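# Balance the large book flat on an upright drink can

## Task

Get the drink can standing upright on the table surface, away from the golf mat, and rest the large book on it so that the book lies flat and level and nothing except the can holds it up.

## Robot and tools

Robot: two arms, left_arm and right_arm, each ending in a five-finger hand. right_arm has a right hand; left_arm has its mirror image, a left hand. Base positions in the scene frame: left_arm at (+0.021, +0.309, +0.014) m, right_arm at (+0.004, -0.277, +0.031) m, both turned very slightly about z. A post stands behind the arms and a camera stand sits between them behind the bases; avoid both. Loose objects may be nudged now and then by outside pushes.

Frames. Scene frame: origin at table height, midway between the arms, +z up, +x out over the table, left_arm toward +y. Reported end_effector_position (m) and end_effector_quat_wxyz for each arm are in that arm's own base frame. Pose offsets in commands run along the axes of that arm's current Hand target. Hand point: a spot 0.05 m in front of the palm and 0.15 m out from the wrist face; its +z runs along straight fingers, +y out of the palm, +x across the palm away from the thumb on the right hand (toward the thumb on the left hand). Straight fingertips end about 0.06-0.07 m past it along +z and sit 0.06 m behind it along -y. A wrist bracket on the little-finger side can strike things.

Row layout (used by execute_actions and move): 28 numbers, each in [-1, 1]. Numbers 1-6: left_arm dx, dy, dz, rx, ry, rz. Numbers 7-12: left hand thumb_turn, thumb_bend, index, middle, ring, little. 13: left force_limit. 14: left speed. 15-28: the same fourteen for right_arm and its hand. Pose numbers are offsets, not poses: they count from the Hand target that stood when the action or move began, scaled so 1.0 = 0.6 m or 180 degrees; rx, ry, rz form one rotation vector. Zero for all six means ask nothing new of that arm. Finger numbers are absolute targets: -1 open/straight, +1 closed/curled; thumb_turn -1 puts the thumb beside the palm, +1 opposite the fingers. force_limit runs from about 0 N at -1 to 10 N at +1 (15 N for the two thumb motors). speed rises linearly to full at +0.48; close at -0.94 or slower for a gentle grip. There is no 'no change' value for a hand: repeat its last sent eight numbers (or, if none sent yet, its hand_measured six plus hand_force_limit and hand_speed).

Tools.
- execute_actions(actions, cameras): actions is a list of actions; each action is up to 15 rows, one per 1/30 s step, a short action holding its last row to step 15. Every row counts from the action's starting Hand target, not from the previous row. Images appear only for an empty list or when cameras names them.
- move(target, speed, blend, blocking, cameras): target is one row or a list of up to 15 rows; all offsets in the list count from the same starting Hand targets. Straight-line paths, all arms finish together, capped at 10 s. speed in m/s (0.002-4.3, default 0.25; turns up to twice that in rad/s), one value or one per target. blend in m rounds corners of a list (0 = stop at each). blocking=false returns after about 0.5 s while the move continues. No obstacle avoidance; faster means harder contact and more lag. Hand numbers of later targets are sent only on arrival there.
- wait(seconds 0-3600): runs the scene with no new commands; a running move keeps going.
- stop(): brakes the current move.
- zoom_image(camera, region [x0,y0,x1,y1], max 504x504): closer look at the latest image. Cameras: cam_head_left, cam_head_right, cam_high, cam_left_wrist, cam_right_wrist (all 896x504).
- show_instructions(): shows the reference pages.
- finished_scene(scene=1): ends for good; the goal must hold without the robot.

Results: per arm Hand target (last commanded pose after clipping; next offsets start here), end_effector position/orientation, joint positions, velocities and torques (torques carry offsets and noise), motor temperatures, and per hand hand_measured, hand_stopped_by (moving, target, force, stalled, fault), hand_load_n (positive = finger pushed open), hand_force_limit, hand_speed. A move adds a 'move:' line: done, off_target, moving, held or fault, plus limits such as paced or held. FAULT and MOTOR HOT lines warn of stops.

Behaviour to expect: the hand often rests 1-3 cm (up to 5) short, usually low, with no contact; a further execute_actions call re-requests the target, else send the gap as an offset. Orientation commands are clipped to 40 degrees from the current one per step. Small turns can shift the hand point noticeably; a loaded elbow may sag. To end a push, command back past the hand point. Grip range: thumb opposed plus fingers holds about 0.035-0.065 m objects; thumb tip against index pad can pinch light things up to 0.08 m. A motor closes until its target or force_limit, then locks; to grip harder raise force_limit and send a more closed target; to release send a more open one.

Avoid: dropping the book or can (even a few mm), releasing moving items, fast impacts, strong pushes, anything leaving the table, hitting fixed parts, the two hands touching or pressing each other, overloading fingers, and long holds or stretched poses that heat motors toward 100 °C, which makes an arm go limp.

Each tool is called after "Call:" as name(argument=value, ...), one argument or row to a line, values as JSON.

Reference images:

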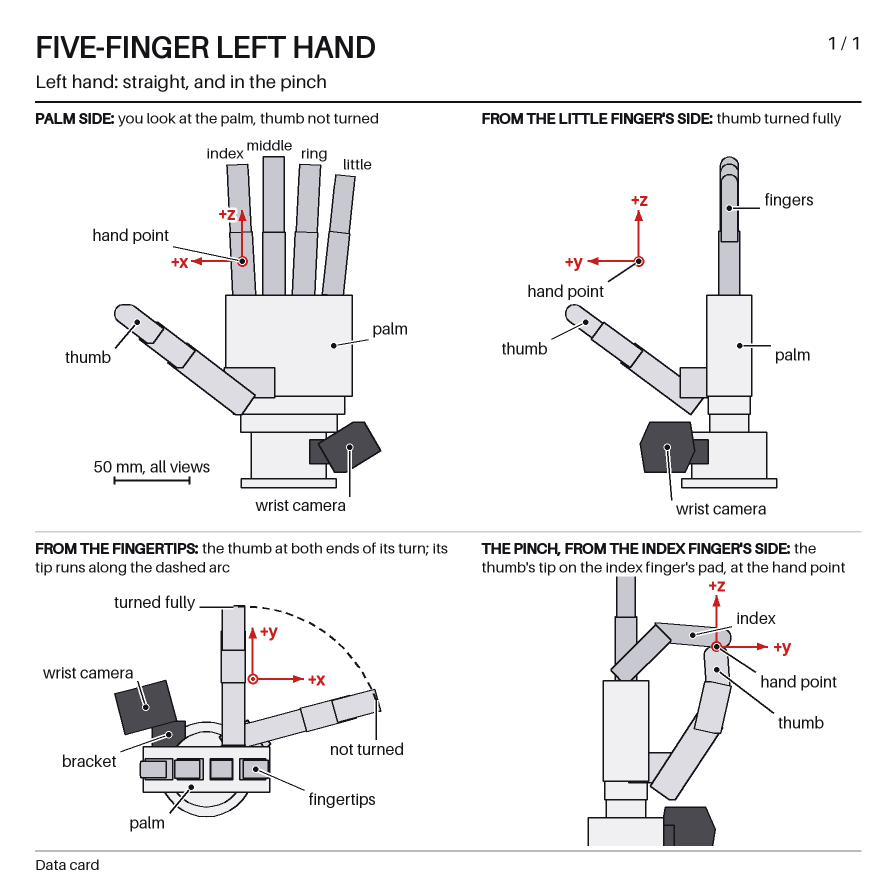

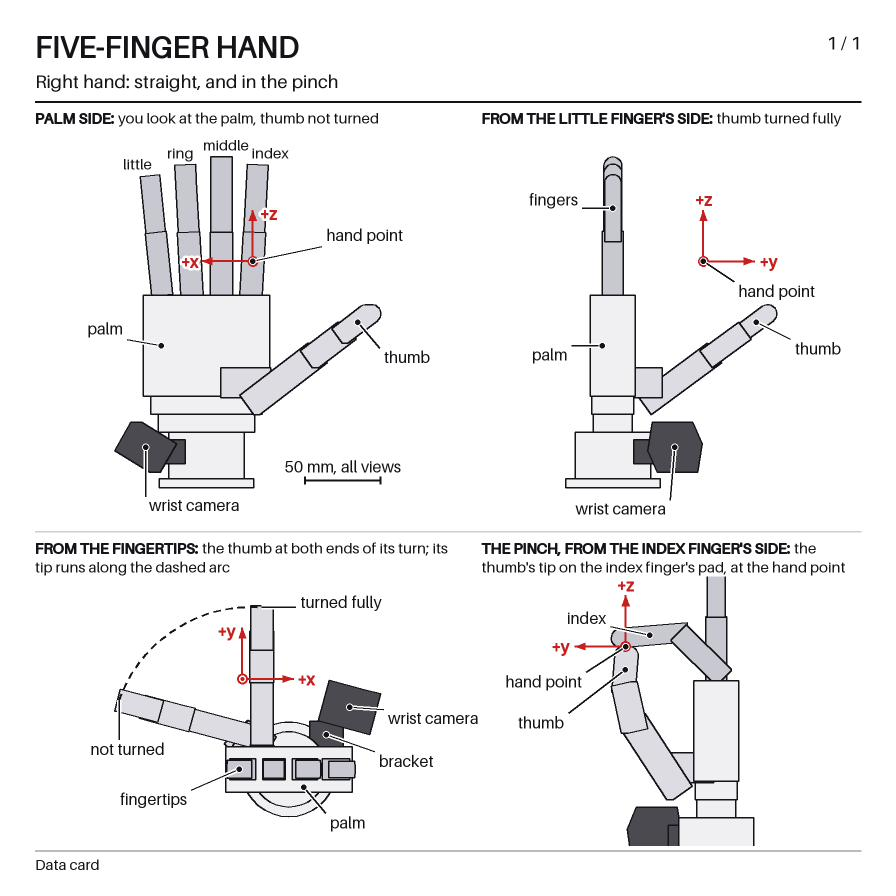

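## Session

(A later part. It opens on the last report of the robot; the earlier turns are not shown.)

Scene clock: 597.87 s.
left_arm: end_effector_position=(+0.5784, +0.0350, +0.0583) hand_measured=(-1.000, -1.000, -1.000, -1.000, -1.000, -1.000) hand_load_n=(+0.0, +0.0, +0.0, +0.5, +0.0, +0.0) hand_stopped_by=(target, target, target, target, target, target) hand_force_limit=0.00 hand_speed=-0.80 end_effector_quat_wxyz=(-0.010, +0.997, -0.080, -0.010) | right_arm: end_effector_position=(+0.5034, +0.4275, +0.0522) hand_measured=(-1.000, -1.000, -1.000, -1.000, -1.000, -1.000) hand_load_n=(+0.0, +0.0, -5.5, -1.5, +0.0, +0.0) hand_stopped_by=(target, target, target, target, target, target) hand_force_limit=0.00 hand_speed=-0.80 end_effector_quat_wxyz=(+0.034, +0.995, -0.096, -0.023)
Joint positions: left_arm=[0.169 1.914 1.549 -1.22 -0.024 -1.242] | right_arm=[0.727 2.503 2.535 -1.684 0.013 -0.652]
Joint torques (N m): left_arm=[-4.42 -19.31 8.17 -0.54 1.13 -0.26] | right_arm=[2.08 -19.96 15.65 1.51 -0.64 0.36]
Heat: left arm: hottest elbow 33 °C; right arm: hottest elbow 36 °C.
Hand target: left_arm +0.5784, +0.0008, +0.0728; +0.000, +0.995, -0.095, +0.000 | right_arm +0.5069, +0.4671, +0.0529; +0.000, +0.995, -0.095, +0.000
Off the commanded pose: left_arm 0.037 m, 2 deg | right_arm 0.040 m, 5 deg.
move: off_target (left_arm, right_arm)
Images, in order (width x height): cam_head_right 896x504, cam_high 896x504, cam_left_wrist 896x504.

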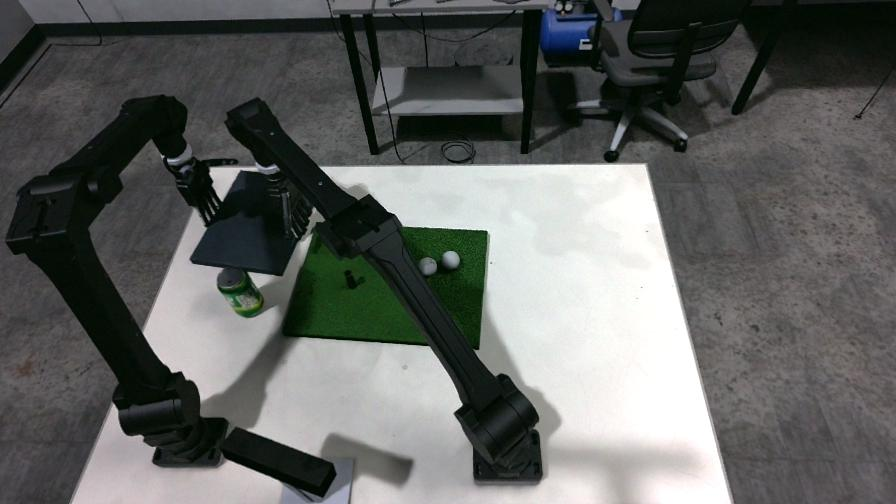

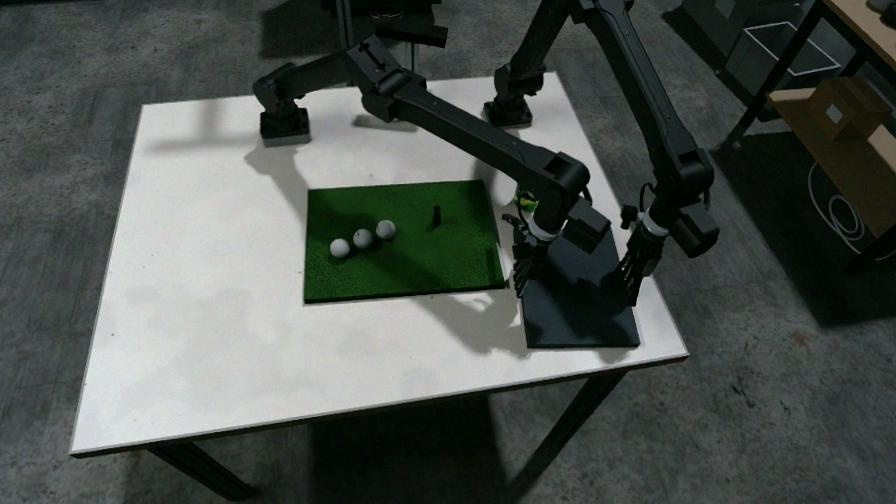

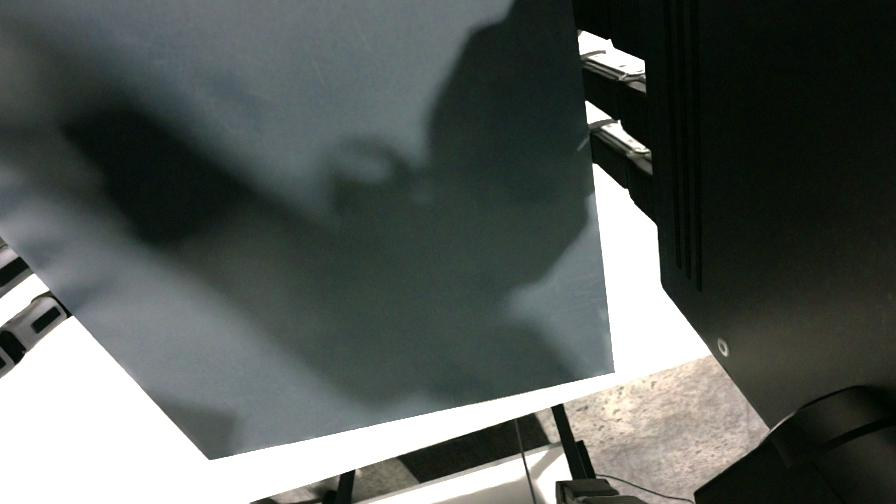

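Call:
move(
  target=[
    [-0.011, -0.0807, -0.0183, -0.0667, 0, 0, -1, -1, -1, -1, -1, -1, 0, -0.8, 0.0067, 0.086, 0.0255, 0.0667, 0, 0, -1, -1, -1, -1, -1, -1, 0, -0.8],
  ],
  speed=0.05,
  cameras=["cam_high", "cam_head_right", "cam_left_wrist"],
)

Call:
zoom_image(
  camera="cam_high",
  region=[480, 200, 700, 360],
)

Call:
zoom_image(
  camera="cam_head_right",
  region=[140, 120, 340, 290],
)

Scene clock: 616.87 s.
left_arm: end_effector_position=(+0.5759, +0.0498, +0.0699) hand_measured=(-1.000, -1.000, -1.000, -1.000, -1.000, -1.000) hand_load_n=(+0.0, +0.0, +0.0, +0.0, +0.0, +0.0) hand_stopped_by=(target, target, target, target, target, target) hand_force_limit=0.00 hand_speed=-0.80 end_effector_quat_wxyz=(+0.099, +0.991, -0.089, -0.013) | right_arm: end_effector_position=(+0.4981, +0.4115, +0.0333) hand_measured=(-1.000, -1.000, -1.000, -1.000, -1.000, -1.000) hand_load_n=(+0.0, +0.0, -2.0, -0.5, +0.0, +0.0) hand_stopped_by=(target, target, target, target, target, target) hand_force_limit=0.00 hand_speed=-0.80 end_effector_quat_wxyz=(-0.090, +0.991, -0.099, +0.003)
Joint positions: left_arm=[0.262 1.972 1.624 -1.317 0.176 -1.122] | right_arm=[0.676 2.215 1.993 -1.217 -0.125 -0.688]
Joint torques (N m): left_arm=[0.26 -17.26 12.23 -1.63 0.73 0.03] | right_arm=[-0.44 -20.6 8.55 1.35 -0.55 0.01]
Heat: left arm: hottest elbow 32 °C; right arm: hottest elbow 37 °C.
Hand target: left_arm +0.5811, +0.0495, +0.0837; +0.104, +0.990, -0.095, -0.010 | right_arm +0.5011, +0.4156, +0.0377; -0.104, +0.990, -0.095, +0.010
Off the commanded pose: left_arm 0.015 m, 1 deg | right_arm 0.007 m, 2 deg.
move: off_target (left_arm)
Images, in order (width x height): cam_head_right 896x504, cam_high 896x504, cam_left_wrist 896x504.

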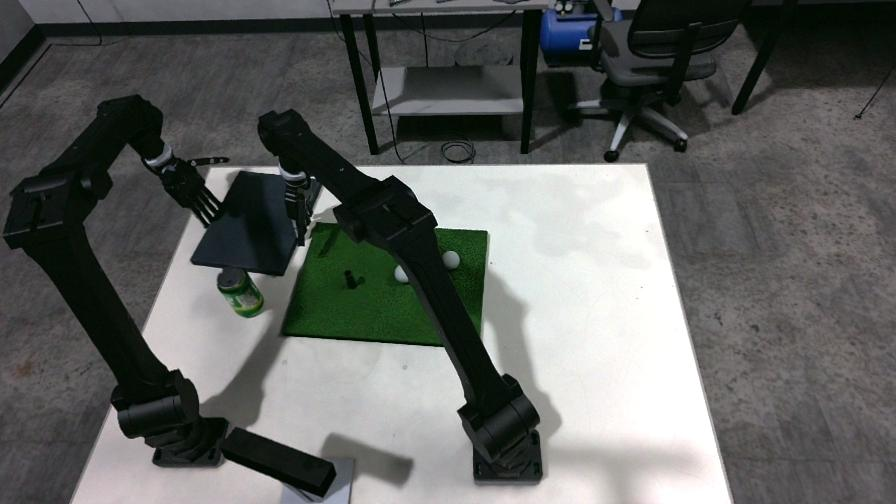

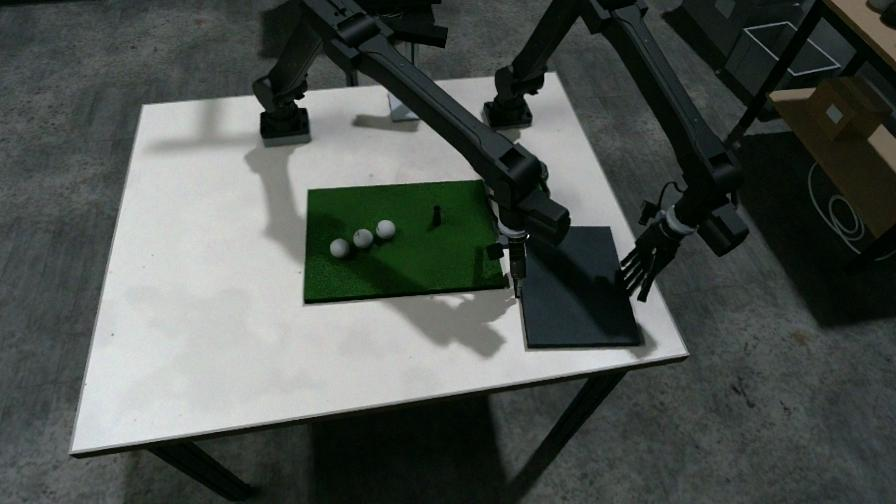

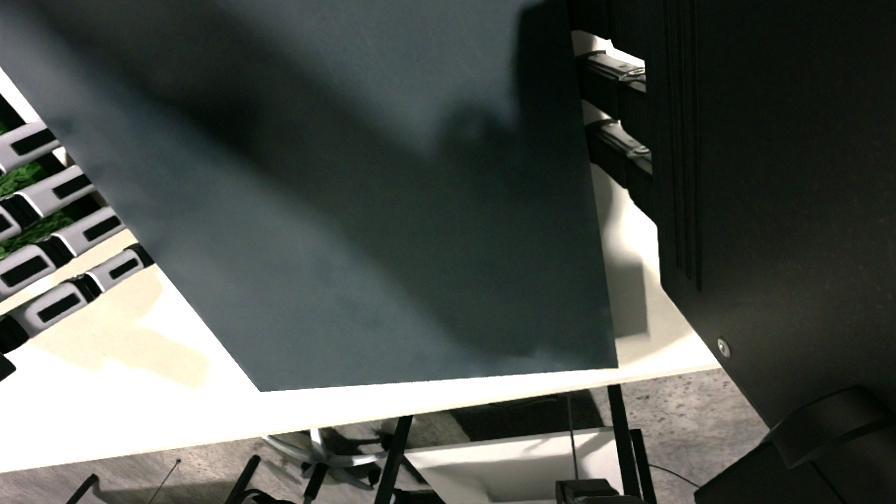

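Scaled by 2.291.

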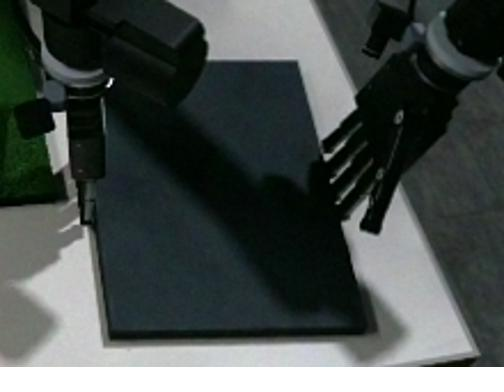

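Scaled by 2.520.

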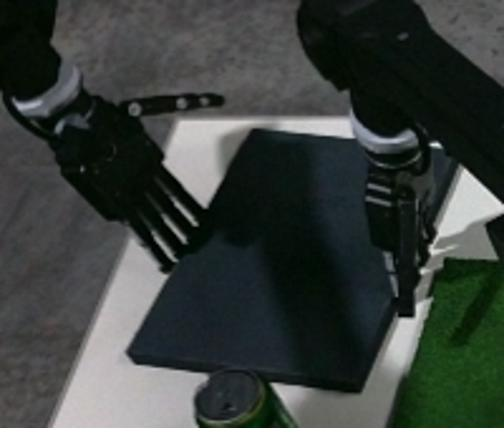

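Call:
move(
  target=[
    [0, 0.0408, 0.0087, 0, 0, 0, -1, -1, -1, -1, -1, -1, 0, -0.8, 0, -0.0408, 0.0087, 0, 0, 0, -1, -1, -1, -1, -1, -1, 0, -0.8],
  ],
  speed=0.03,
  cameras=["cam_high", "cam_head_right", "cam_left_wrist"],
)

Call:
zoom_image(
  camera="cam_high",
  region=[480, 200, 700, 360],
)

Scene clock: 623.87 s.
left_arm: end_effector_position=(+0.5772, +0.0491, +0.0700) hand_measured=(-1.000, -1.000, -1.000, -1.000, -1.000, -1.000) hand_load_n=(+0.0, +0.0, +0.0, +0.0, +0.5, +0.0) hand_stopped_by=(target, target, target, target, target, target) hand_force_limit=0.00 hand_speed=-0.80 end_effector_quat_wxyz=(+0.099, +0.992, -0.081, -0.014) | right_arm: end_effector_position=(+0.4991, +0.4126, +0.0346) hand_measured=(-1.000, -1.000, -1.000, -1.000, -1.000, -1.000) hand_load_n=(+0.0, -0.5, -3.0, -0.5, +0.0, +0.0) hand_stopped_by=(target, target, target, target, target, target) hand_force_limit=0.00 hand_speed=-0.80 end_effector_quat_wxyz=(-0.086, +0.991, -0.099, -0.001)
Joint positions: left_arm=[0.26 1.972 1.624 -1.317 0.177 -1.138] | right_arm=[0.676 2.229 2.02 -1.241 -0.125 -0.688]
Joint torques (N m): left_arm=[-3.14 -19.66 8.31 -0.84 0.85 -0.14] | right_arm=[1.38 -17.55 14.87 0.87 -0.45 0.22]
Heat: left arm: hottest elbow 32 °C; right arm: hottest elbow 37 °C.
Hand target: left_arm +0.5765, +0.0250, +0.0838; +0.104, +0.990, -0.095, -0.010 | right_arm +0.5059, +0.4403, +0.0377; -0.104, +0.990, -0.095, +0.010
Off the commanded pose: left_arm 0.028 m, 2 deg | right_arm 0.029 m, 2 deg.
move: off_target (left_arm, right_arm)
Images, in order (width x height): cam_head_right 896x504, cam_high 896x504, cam_left_wrist 896x504.

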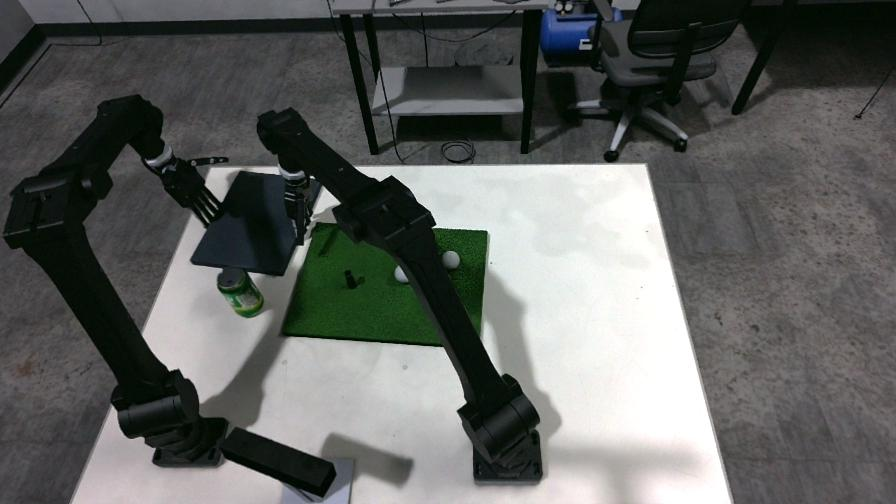

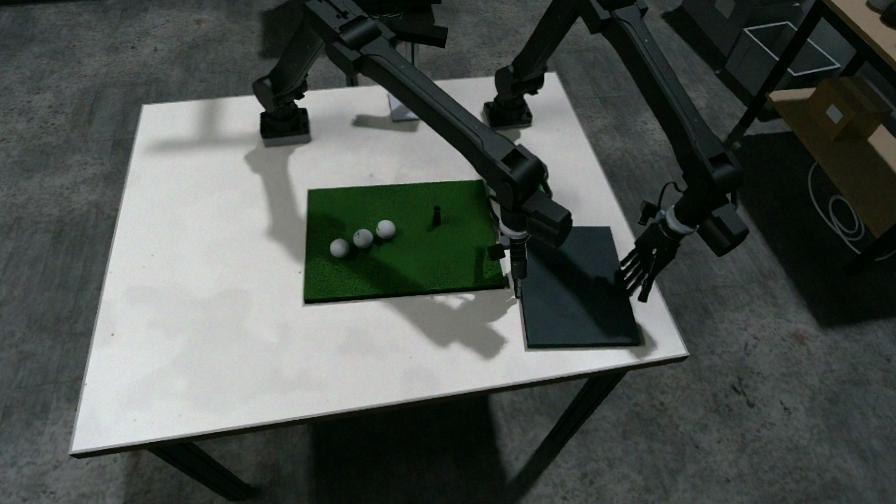

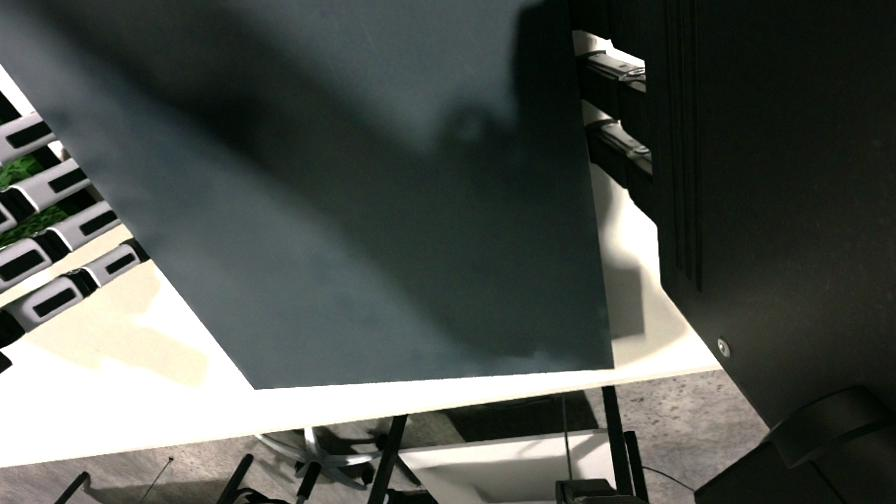

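Scaled by 2.291.

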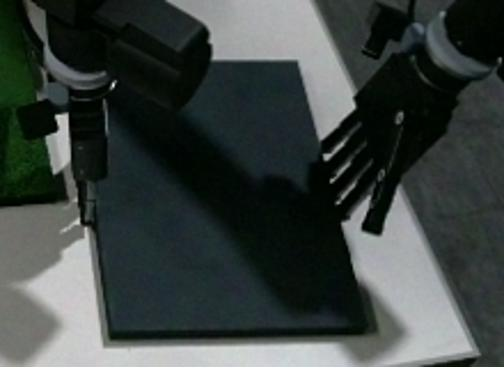

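Call:
move(
  target=[
    [0, 0.0408, 0.0087, 0, 0, 0, -1, -1, -1, -1, -1, -1, 0, -0.8, 0, -0.0408, 0.0087, 0, 0, 0, -1, -1, -1, -1, -1, -1, 0, -0.8],
  ],
  speed=0.03,
  cameras=["cam_high", "cam_left_wrist"],
)

Call:
zoom_image(
  camera="cam_high",
  region=[480, 200, 700, 360],
)

Scene clock: 628.03 s.
left_arm: end_effector_position=(+0.5769, +0.0456, +0.0692) hand_measured=(-1.000, -1.000, -1.000, -1.000, -1.000, -1.000) hand_load_n=(+0.0, +0.0, +0.0, +0.0, +0.5, +0.0) hand_stopped_by=(target, target, target, target, target, target) hand_force_limit=0.00 hand_speed=-0.80 end_effector_quat_wxyz=(+0.087, +0.994, -0.071, -0.008) | right_arm: end_effector_position=(+0.5012, +0.4162, +0.0377) hand_measured=(-1.000, -1.000, -1.000, -1.000, -1.000, -1.000) hand_load_n=(+0.0, +0.0, -7.5, -2.0, +0.0, +0.0) hand_stopped_by=(target, target, target, target, target, target) hand_force_limit=0.00 hand_speed=-0.80 end_effector_quat_wxyz=(-0.068, +0.993, -0.100, -0.012)
Joint positions: left_arm=[0.249 1.95 1.594 -1.284 0.161 -1.172] | right_arm=[0.682 2.277 2.11 -1.323 -0.113 -0.685]
Joint torques (N m): left_arm=[-5.66 -19.78 7.42 -1.2 1.68 -0.21] | right_arm=[2.67 -17.26 16.36 2.15 -0.9 0.4]
Heat: left arm: hottest elbow 32 °C; right arm: hottest elbow 37 °C.
Hand target: left_arm +0.5717, +0.0005, +0.0838; +0.104, +0.990, -0.095, -0.010 | right_arm +0.5107, +0.4647, +0.0376; -0.104, +0.990, -0.095, +0.010
Off the commanded pose: left_arm 0.048 m, 3 deg | right_arm 0.050 m, 5 deg.
move: off_target (left_arm, right_arm)

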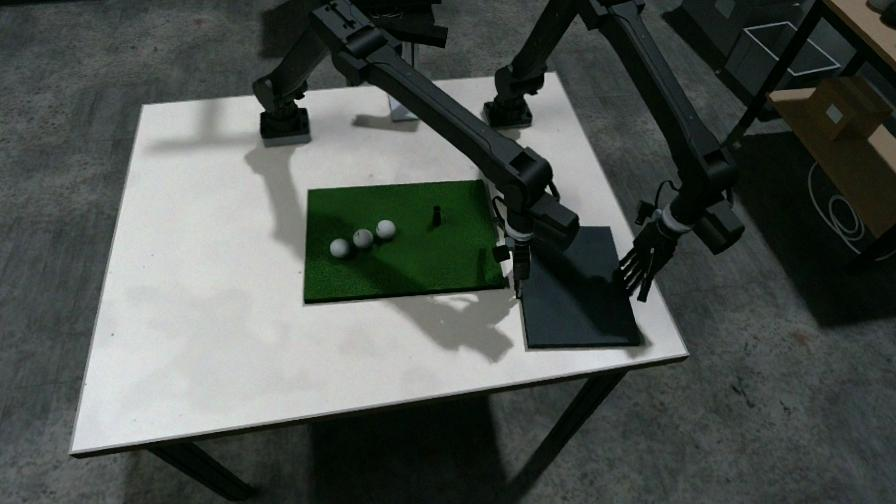

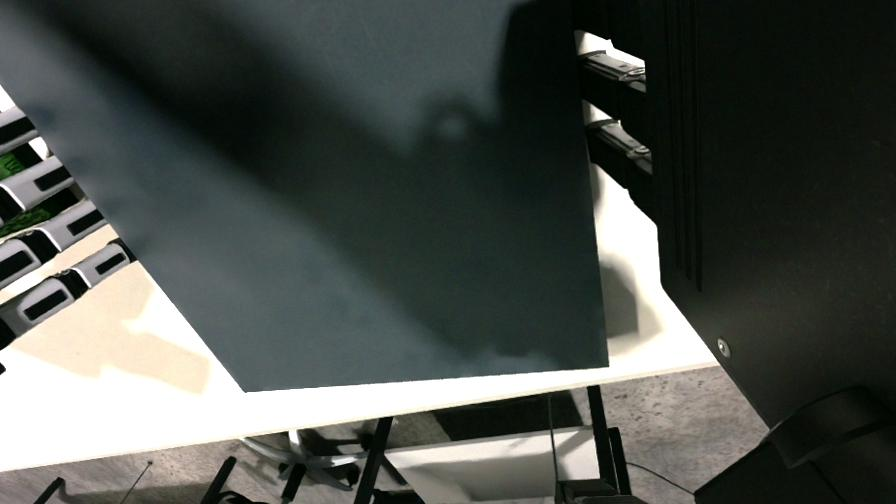

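Scaled by 2.291.

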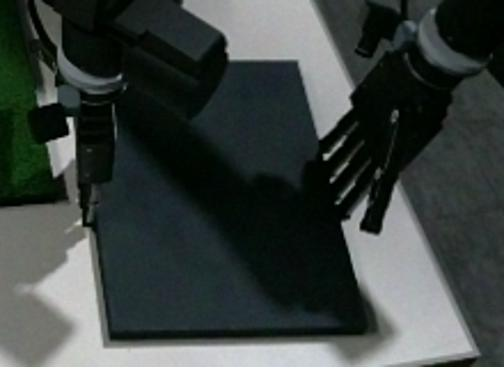

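Call:
move(
  target=[
    [0, 0.0139, -0.0652, 0, 0, 0, -1, -1, -1, -1, -1, -1, 0, -0.8, 0, -0.0139, -0.0652, 0, 0, -0.022, -1, -1, -1, -1, -1, -1, 0, -0.8],
  ],
  speed=0.04,
  cameras=["cam_high", "cam_left_wrist"],
)

Call:
zoom_image(
  camera="cam_high",
  region=[480, 200, 700, 360],
)

Scene clock: 633.77 s.
left_arm: end_effector_position=(+0.5631, +0.0431, +0.0760) hand_measured=(-1.000, -1.000, -1.000, -1.000, -1.000, -1.000) hand_load_n=(+0.0, +0.0, +0.0, +0.5, +0.0, +0.0) hand_stopped_by=(target, target, target, target, target, target) hand_force_limit=0.00 hand_speed=-0.80 end_effector_quat_wxyz=(+0.092, +0.993, -0.062, -0.033) | right_arm: end_effector_position=(+0.5003, +0.4105, +0.0427) hand_measured=(-1.000, -1.000, -1.000, -1.000, -1.000, -1.000) hand_load_n=(+0.0, +0.0, -7.0, +0.0, +0.0, +0.0) hand_stopped_by=(target, target, target, target, target, target) hand_force_limit=0.00 hand_speed=-0.80 end_effector_quat_wxyz=(-0.049, +0.995, -0.080, -0.022)
Joint positions: left_arm=[0.249 1.939 1.594 -1.346 0.155 -1.187] | right_arm=[0.684 2.299 2.157 -1.392 -0.101 -0.725]
Joint torques (N m): left_arm=[-5.6 -21.6 12.19 -2.25 2.05 -0.04] | right_arm=[2.78 -20.84 17.96 1.31 -1.41 0.17]
Heat: left arm: hottest elbow 32 °C; right arm: hottest elbow 37 °C.
Hand target: left_arm +0.5717, +0.0004, +0.1237; +0.104, +0.990, -0.095, -0.010 | right_arm +0.5106, +0.4649, +0.0776; -0.103, +0.993, -0.060, +0.014
Off the commanded pose: left_arm 0.065 m, 5 deg | right_arm 0.065 m, 8 deg.
move: off_target (left_arm, right_arm)

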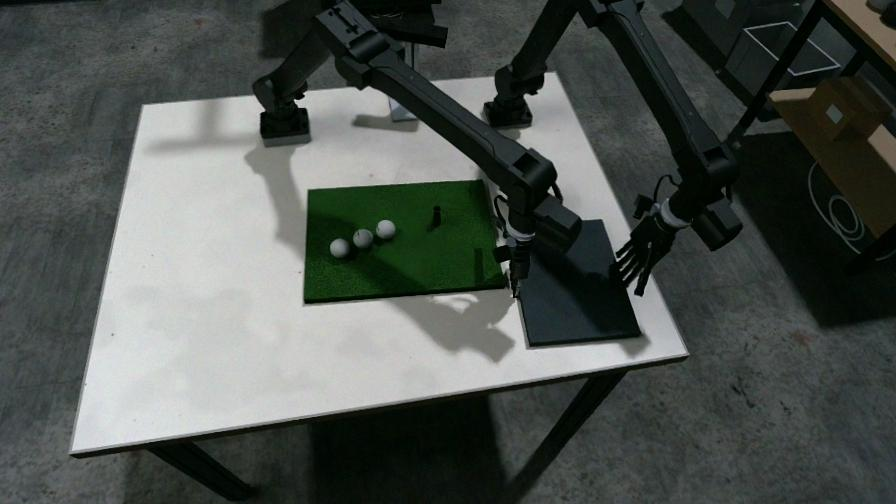

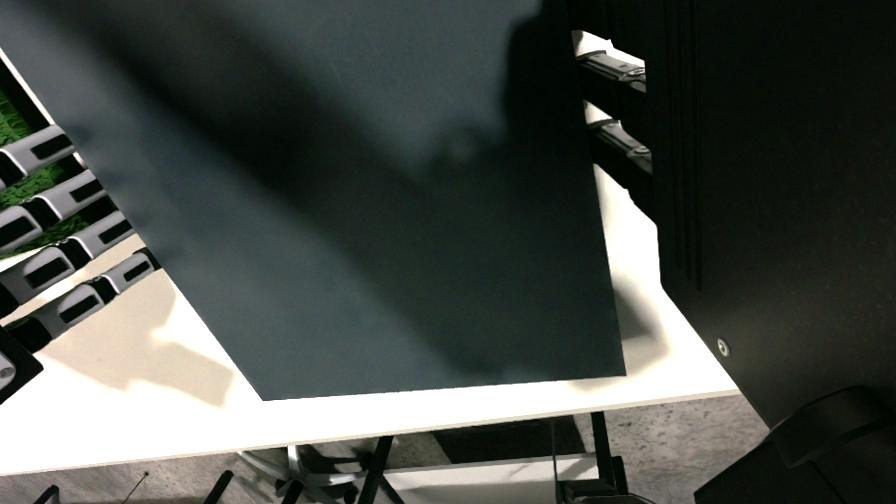

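Scaled by 2.291.

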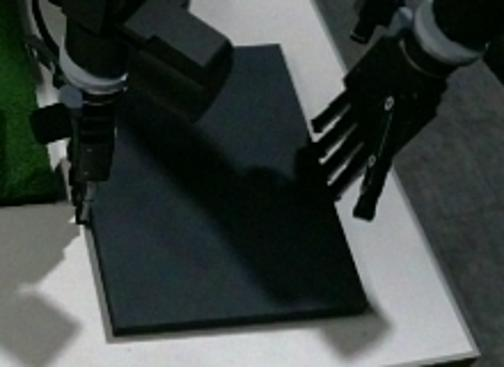

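Call:
execute_actions(
  actions=[],
)

Call:
zoom_image(
  camera="cam_head_right",
  region=[140, 120, 340, 290],
)

Call:
zoom_image(
  camera="cam_head_left",
  region=[90, 120, 310, 290],
)

Scene clock: 638.40 s.
left_arm: end_effector_position=(+0.5630, +0.0431, +0.0760) hand_measured=(-1.000, -1.000, -1.000, -1.000, -1.000, -1.000) hand_load_n=(+0.0, +0.0, +0.0, +0.5, +0.0, -0.5) hand_stopped_by=(target, target, target, target, target, target) hand_force_limit=0.00 hand_speed=-0.80 end_effector_quat_wxyz=(+0.092, +0.993, -0.062, -0.033) | right_arm: end_effector_position=(+0.5003, +0.4105, +0.0427) hand_measured=(-1.000, -1.000, -1.000, -1.000, -1.000, -1.000) hand_load_n=(-0.5, +0.0, -7.5, +0.0, +0.0, +0.0) hand_stopped_by=(target, target, target, target, target, target) hand_force_limit=0.00 hand_speed=-0.80 end_effector_quat_wxyz=(-0.049, +0.995, -0.080, -0.022)
Joint positions: left_arm=[0.249 1.939 1.594 -1.346 0.155 -1.187] | right_arm=[0.684 2.299 2.157 -1.392 -0.101 -0.725]
Joint velocities: within noise
Joint torques (N m): left_arm=[-5.6 -21.54 12.18 -2.22 2.04 -0.06] | right_arm=[2.9 -20.95 18.03 1.22 -1.4 0.18]
Motor temperatures (°C): left_arm=[24 29 32 22 23 24] | right_arm=[22 30 38 25 23 21]
Heat: left arm: hottest elbow 32 °C; right arm: hottest elbow 38 °C.
Hand target: left_arm +0.5717, +0.0004, +0.1237; +0.104, +0.990, -0.095, -0.010 | right_arm +0.5106, +0.4649, +0.0776; -0.103, +0.993, -0.060, +0.014
Off the commanded pose: left_arm 0.065 m, 5 deg | right_arm 0.065 m, 8 deg.

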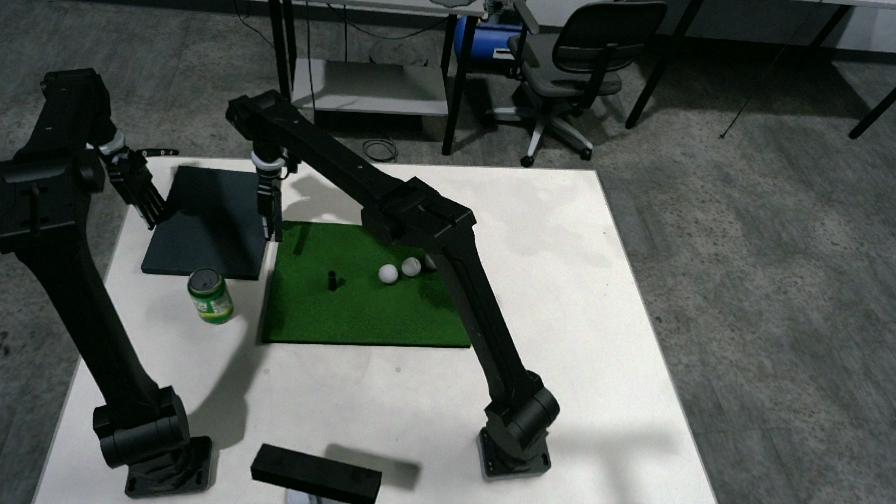

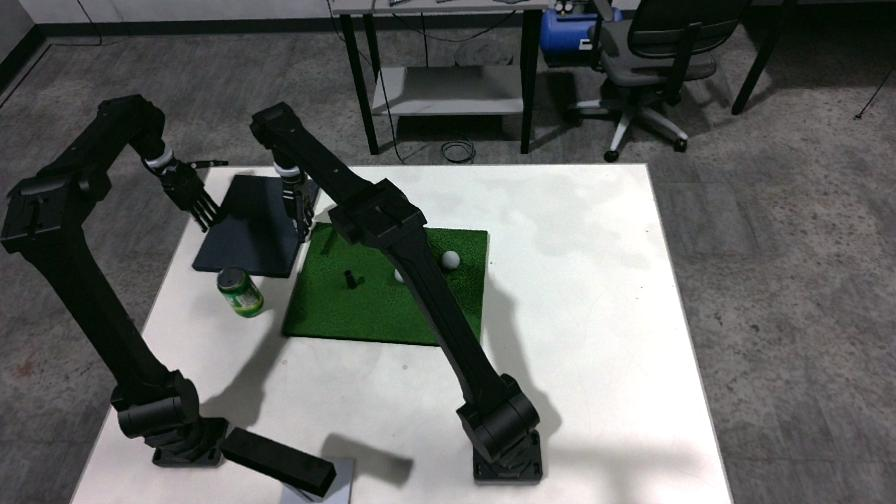

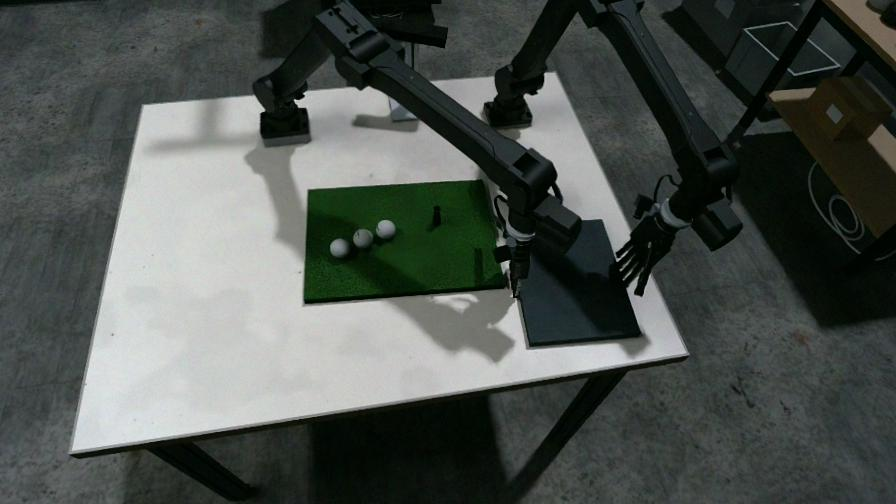

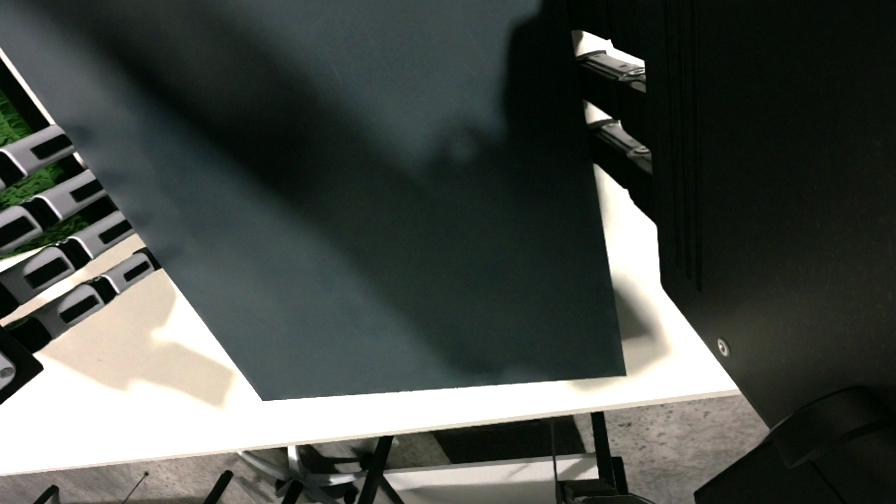

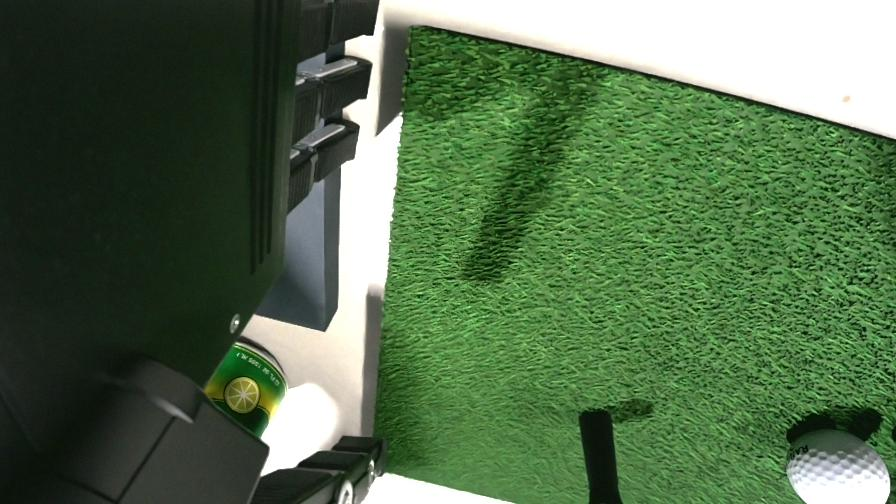

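Scaled by 2.520.

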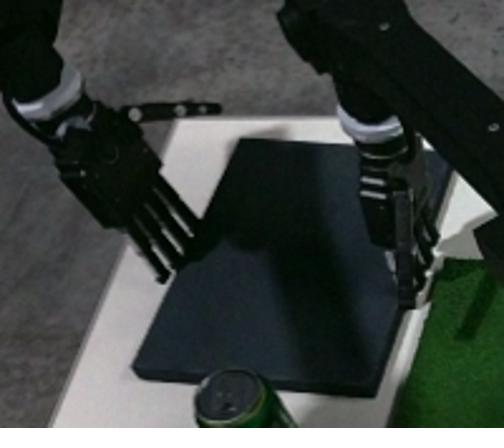

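Scaled by 2.291.

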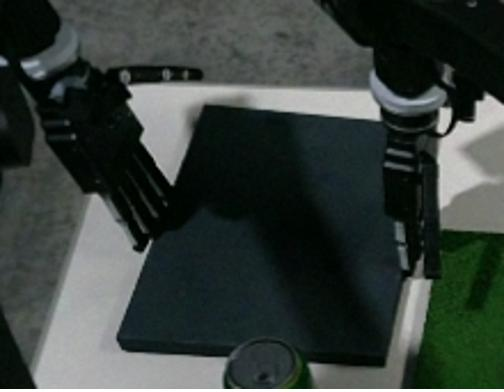

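Call:
move(
  target=[
    [0, 0.0139, -0.0652, 0, 0, 0, -1, -1, -1, -1, -1, -1, 0, -0.8, 0, -0.0139, -0.0652, 0, 0, -0.022, -1, -1, -1, -1, -1, -1, 0, -0.8],
  ],
  speed=0.04,
  cameras=["cam_high", "cam_head_right", "cam_left_wrist"],
)

Call:
zoom_image(
  camera="cam_high",
  region=[480, 200, 700, 360],
)

Call:
zoom_image(
  camera="cam_head_right",
  region=[140, 120, 340, 290],
)

Scene clock: 644.03 s.
left_arm: end_effector_position=(+0.5582, -0.0054, +0.1423) hand_measured=(-1.000, -1.000, -1.000, -1.000, -1.000, -1.000) hand_load_n=(+0.0, +0.0, +0.0, +0.0, +0.0, +0.0) hand_stopped_by=(target, target, target, target, target, target) hand_force_limit=0.00 hand_speed=-0.80 end_effector_quat_wxyz=(+0.110, +0.989, -0.095, -0.032) | right_arm: end_effector_position=(+0.4981, +0.4608, +0.1059) hand_measured=(-1.000, -1.000, -1.000, -1.000, -1.000, -1.000) hand_load_n=(+0.0, +0.0, +0.0, -0.5, +0.0, +0.0) hand_stopped_by=(target, target, target, target, target, target) hand_force_limit=0.00 hand_speed=-0.80 end_effector_quat_wxyz=(-0.092, +0.995, -0.029, +0.006)
Joint positions: left_arm=[0.178 1.874 1.666 -1.486 0.195 -1.188] | right_arm=[0.74 2.298 2.333 -1.469 -0.124 -0.763]
Joint torques (N m): left_arm=[0.62 -17.14 13.48 -0.77 0.2 -0.08] | right_arm=[-0.97 -19.72 14.3 0.16 -0.14 -0.07]
Heat: left arm: hottest elbow 33 °C; right arm: hottest elbow 39 °C.
Hand target: left_arm +0.5717, +0.0004, +0.1638; +0.104, +0.990, -0.095, -0.010 | right_arm +0.5100, +0.4649, +0.1176; -0.103, +0.994, -0.026, +0.017
Off the commanded pose: left_arm 0.026 m, 3 deg | right_arm 0.017 m, 2 deg.
move: off_target (left_arm, right_arm)
Images, in order (width x height): cam_head_right 896x504, cam_high 896x504, cam_left_wrist 896x504.

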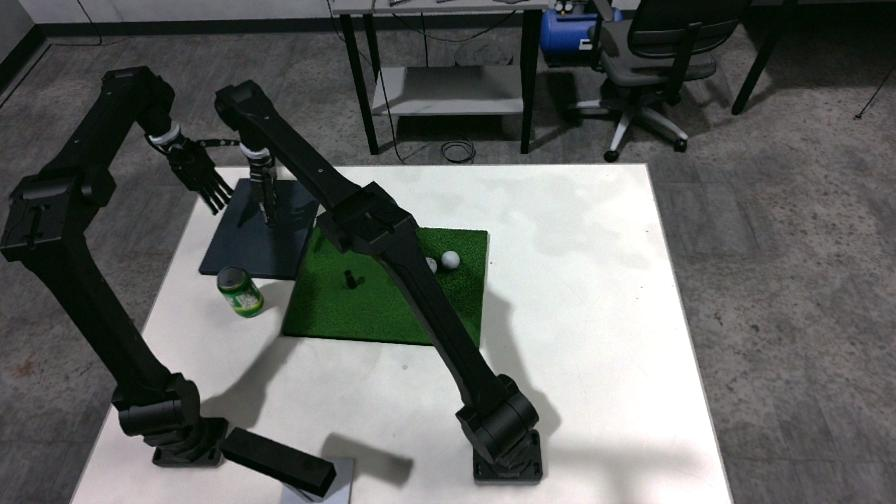

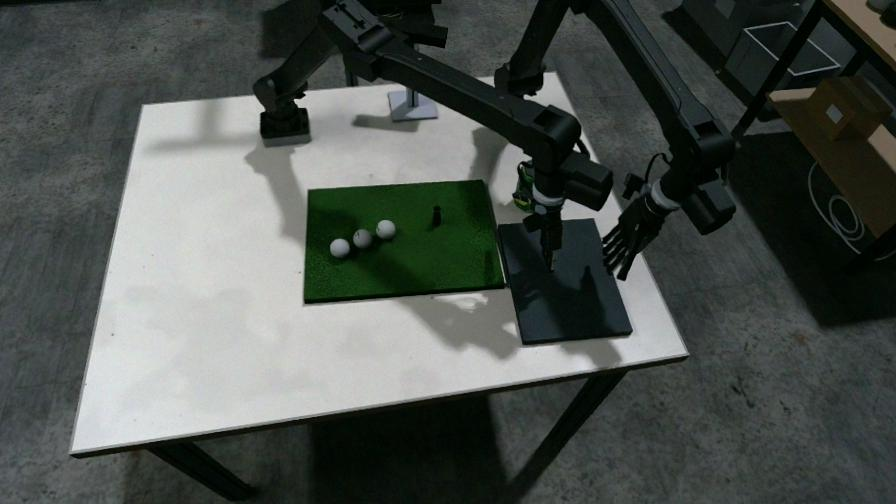

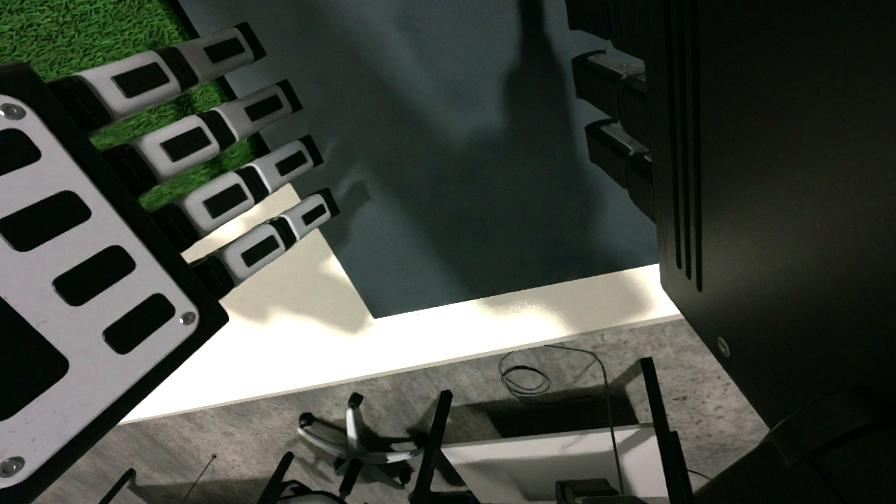

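Scaled by 2.291.

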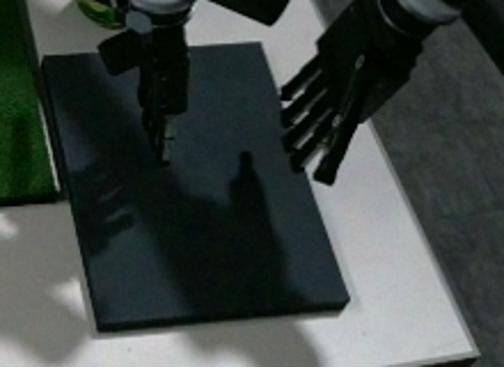

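Scaled by 2.520.

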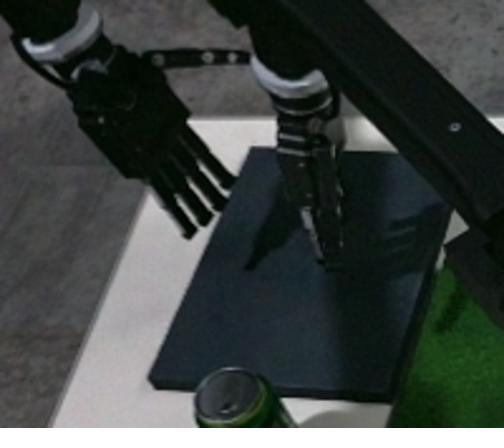

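Call:
move(
  target=[
    [0, 0, 0, 0, 0, 0, -1, -1, -1, -1, -1, -1, 0, -0.8, -0.1362, 0.6217, -0.4453, 0, 0, 0, -1, -1, -1, -1, -1, -1, 0, -0.8],
    [-0.1235, 0.0242, -0.1588, 0.0539, -0.0494, 0.4705, -1, -1, -1, -1, -1, -1, 0, -0.8, -0.1362, 0.6217, -0.4453, 0, 0, 0, -1, -1, -1, -1, -1, -1, 0, -0.8],
  ],
  speed=0.2,
  cameras=["cam_high", "cam_head_right"],
)

Scene clock: 707.43 s.
left_arm: end_effector_position=(+0.5582, -0.0054, +0.1423) hand_measured=(-1.000, -1.000, -1.000, -1.000, -1.000, -1.000) hand_load_n=(+0.0, +0.0, +0.0, +0.0, +0.0, +0.0) hand_stopped_by=(target, target, target, target, target, target) hand_force_limit=0.00 hand_speed=-0.80 end_effector_quat_wxyz=(+0.110, +0.989, -0.095, -0.032) | right_arm: end_effector_position=(+0.4982, +0.4608, +0.1061) hand_measured=(-1.000, -1.000, -1.000, -1.000, -1.000, -1.000) hand_load_n=(+0.0, +0.0, +0.0, +0.0, +0.0, +0.0) hand_stopped_by=(target, target, target, target, target, target) hand_force_limit=0.00 hand_speed=-0.80 end_effector_quat_wxyz=(-0.092, +0.995, -0.029, +0.006)
Joint positions: left_arm=[0.178 1.874 1.666 -1.486 0.195 -1.188] | right_arm=[0.74 2.298 2.333 -1.469 -0.124 -0.763]
Joint torques (N m): left_arm=[0.67 -17.2 13.49 -0.8 0.21 -0.08] | right_arm=[-0.97 -19.9 14.3 0.16 -0.16 -0.07]
Heat: left arm: no reading; right arm: no reading.
Hand target: left_arm +0.5717, +0.0004, +0.1638; +0.104, +0.990, -0.095, -0.010 | right_arm +0.5101, +0.4649, +0.1177; -0.103, +0.994, -0.026, +0.018
NO CONTROL: MOTORS OFF. The power of the arms went off while the arms waited for this call, through no command of yours: the arms are limp. The readings of the arms here are old: from when control was lost, or earlier. What the arms strike, push or drop without control can cost score or fail the task. If the arms hit each other without control, that can cost score but does not end the scene. A move or wait that this ends or prevents says "fault": that word means this event, not a fault of the arms. Your reply's later robot calls are not run. Nothing of this call ran. The arms run no command until a result says that a person gave control back. To wait, call execute_actions with no actions, or call wait with any seconds it accepts: either call returns when control is back, or after at most 30 seconds. The wait itself costs no score and uses none of the scene's actions.
move: fault; path passed 0 of 2 targets
Images, in order (width x height): cam_head_right 896x504, cam_high 896x504.

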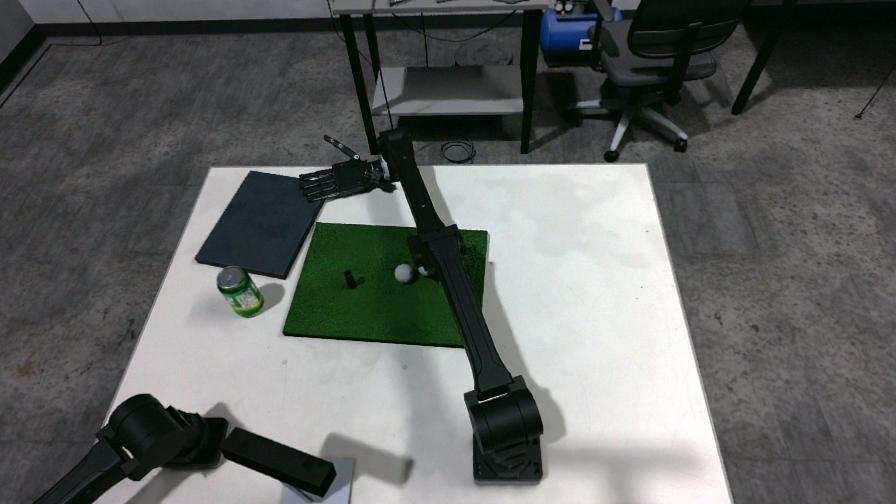

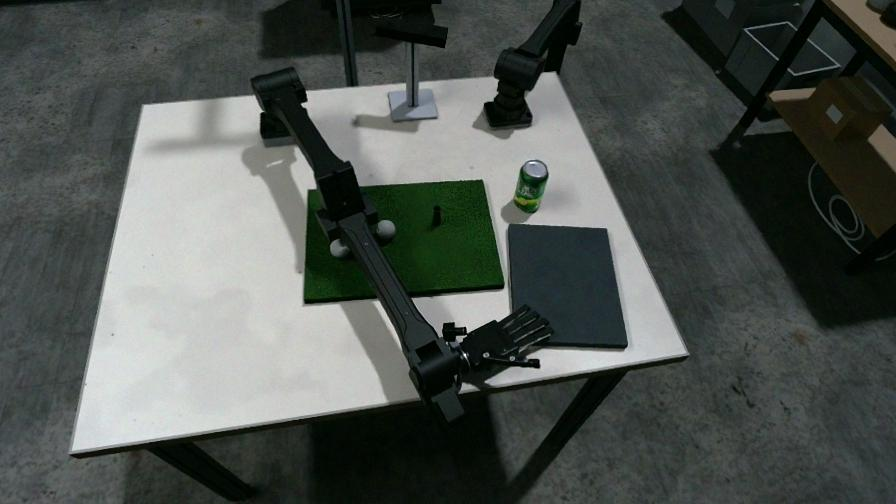

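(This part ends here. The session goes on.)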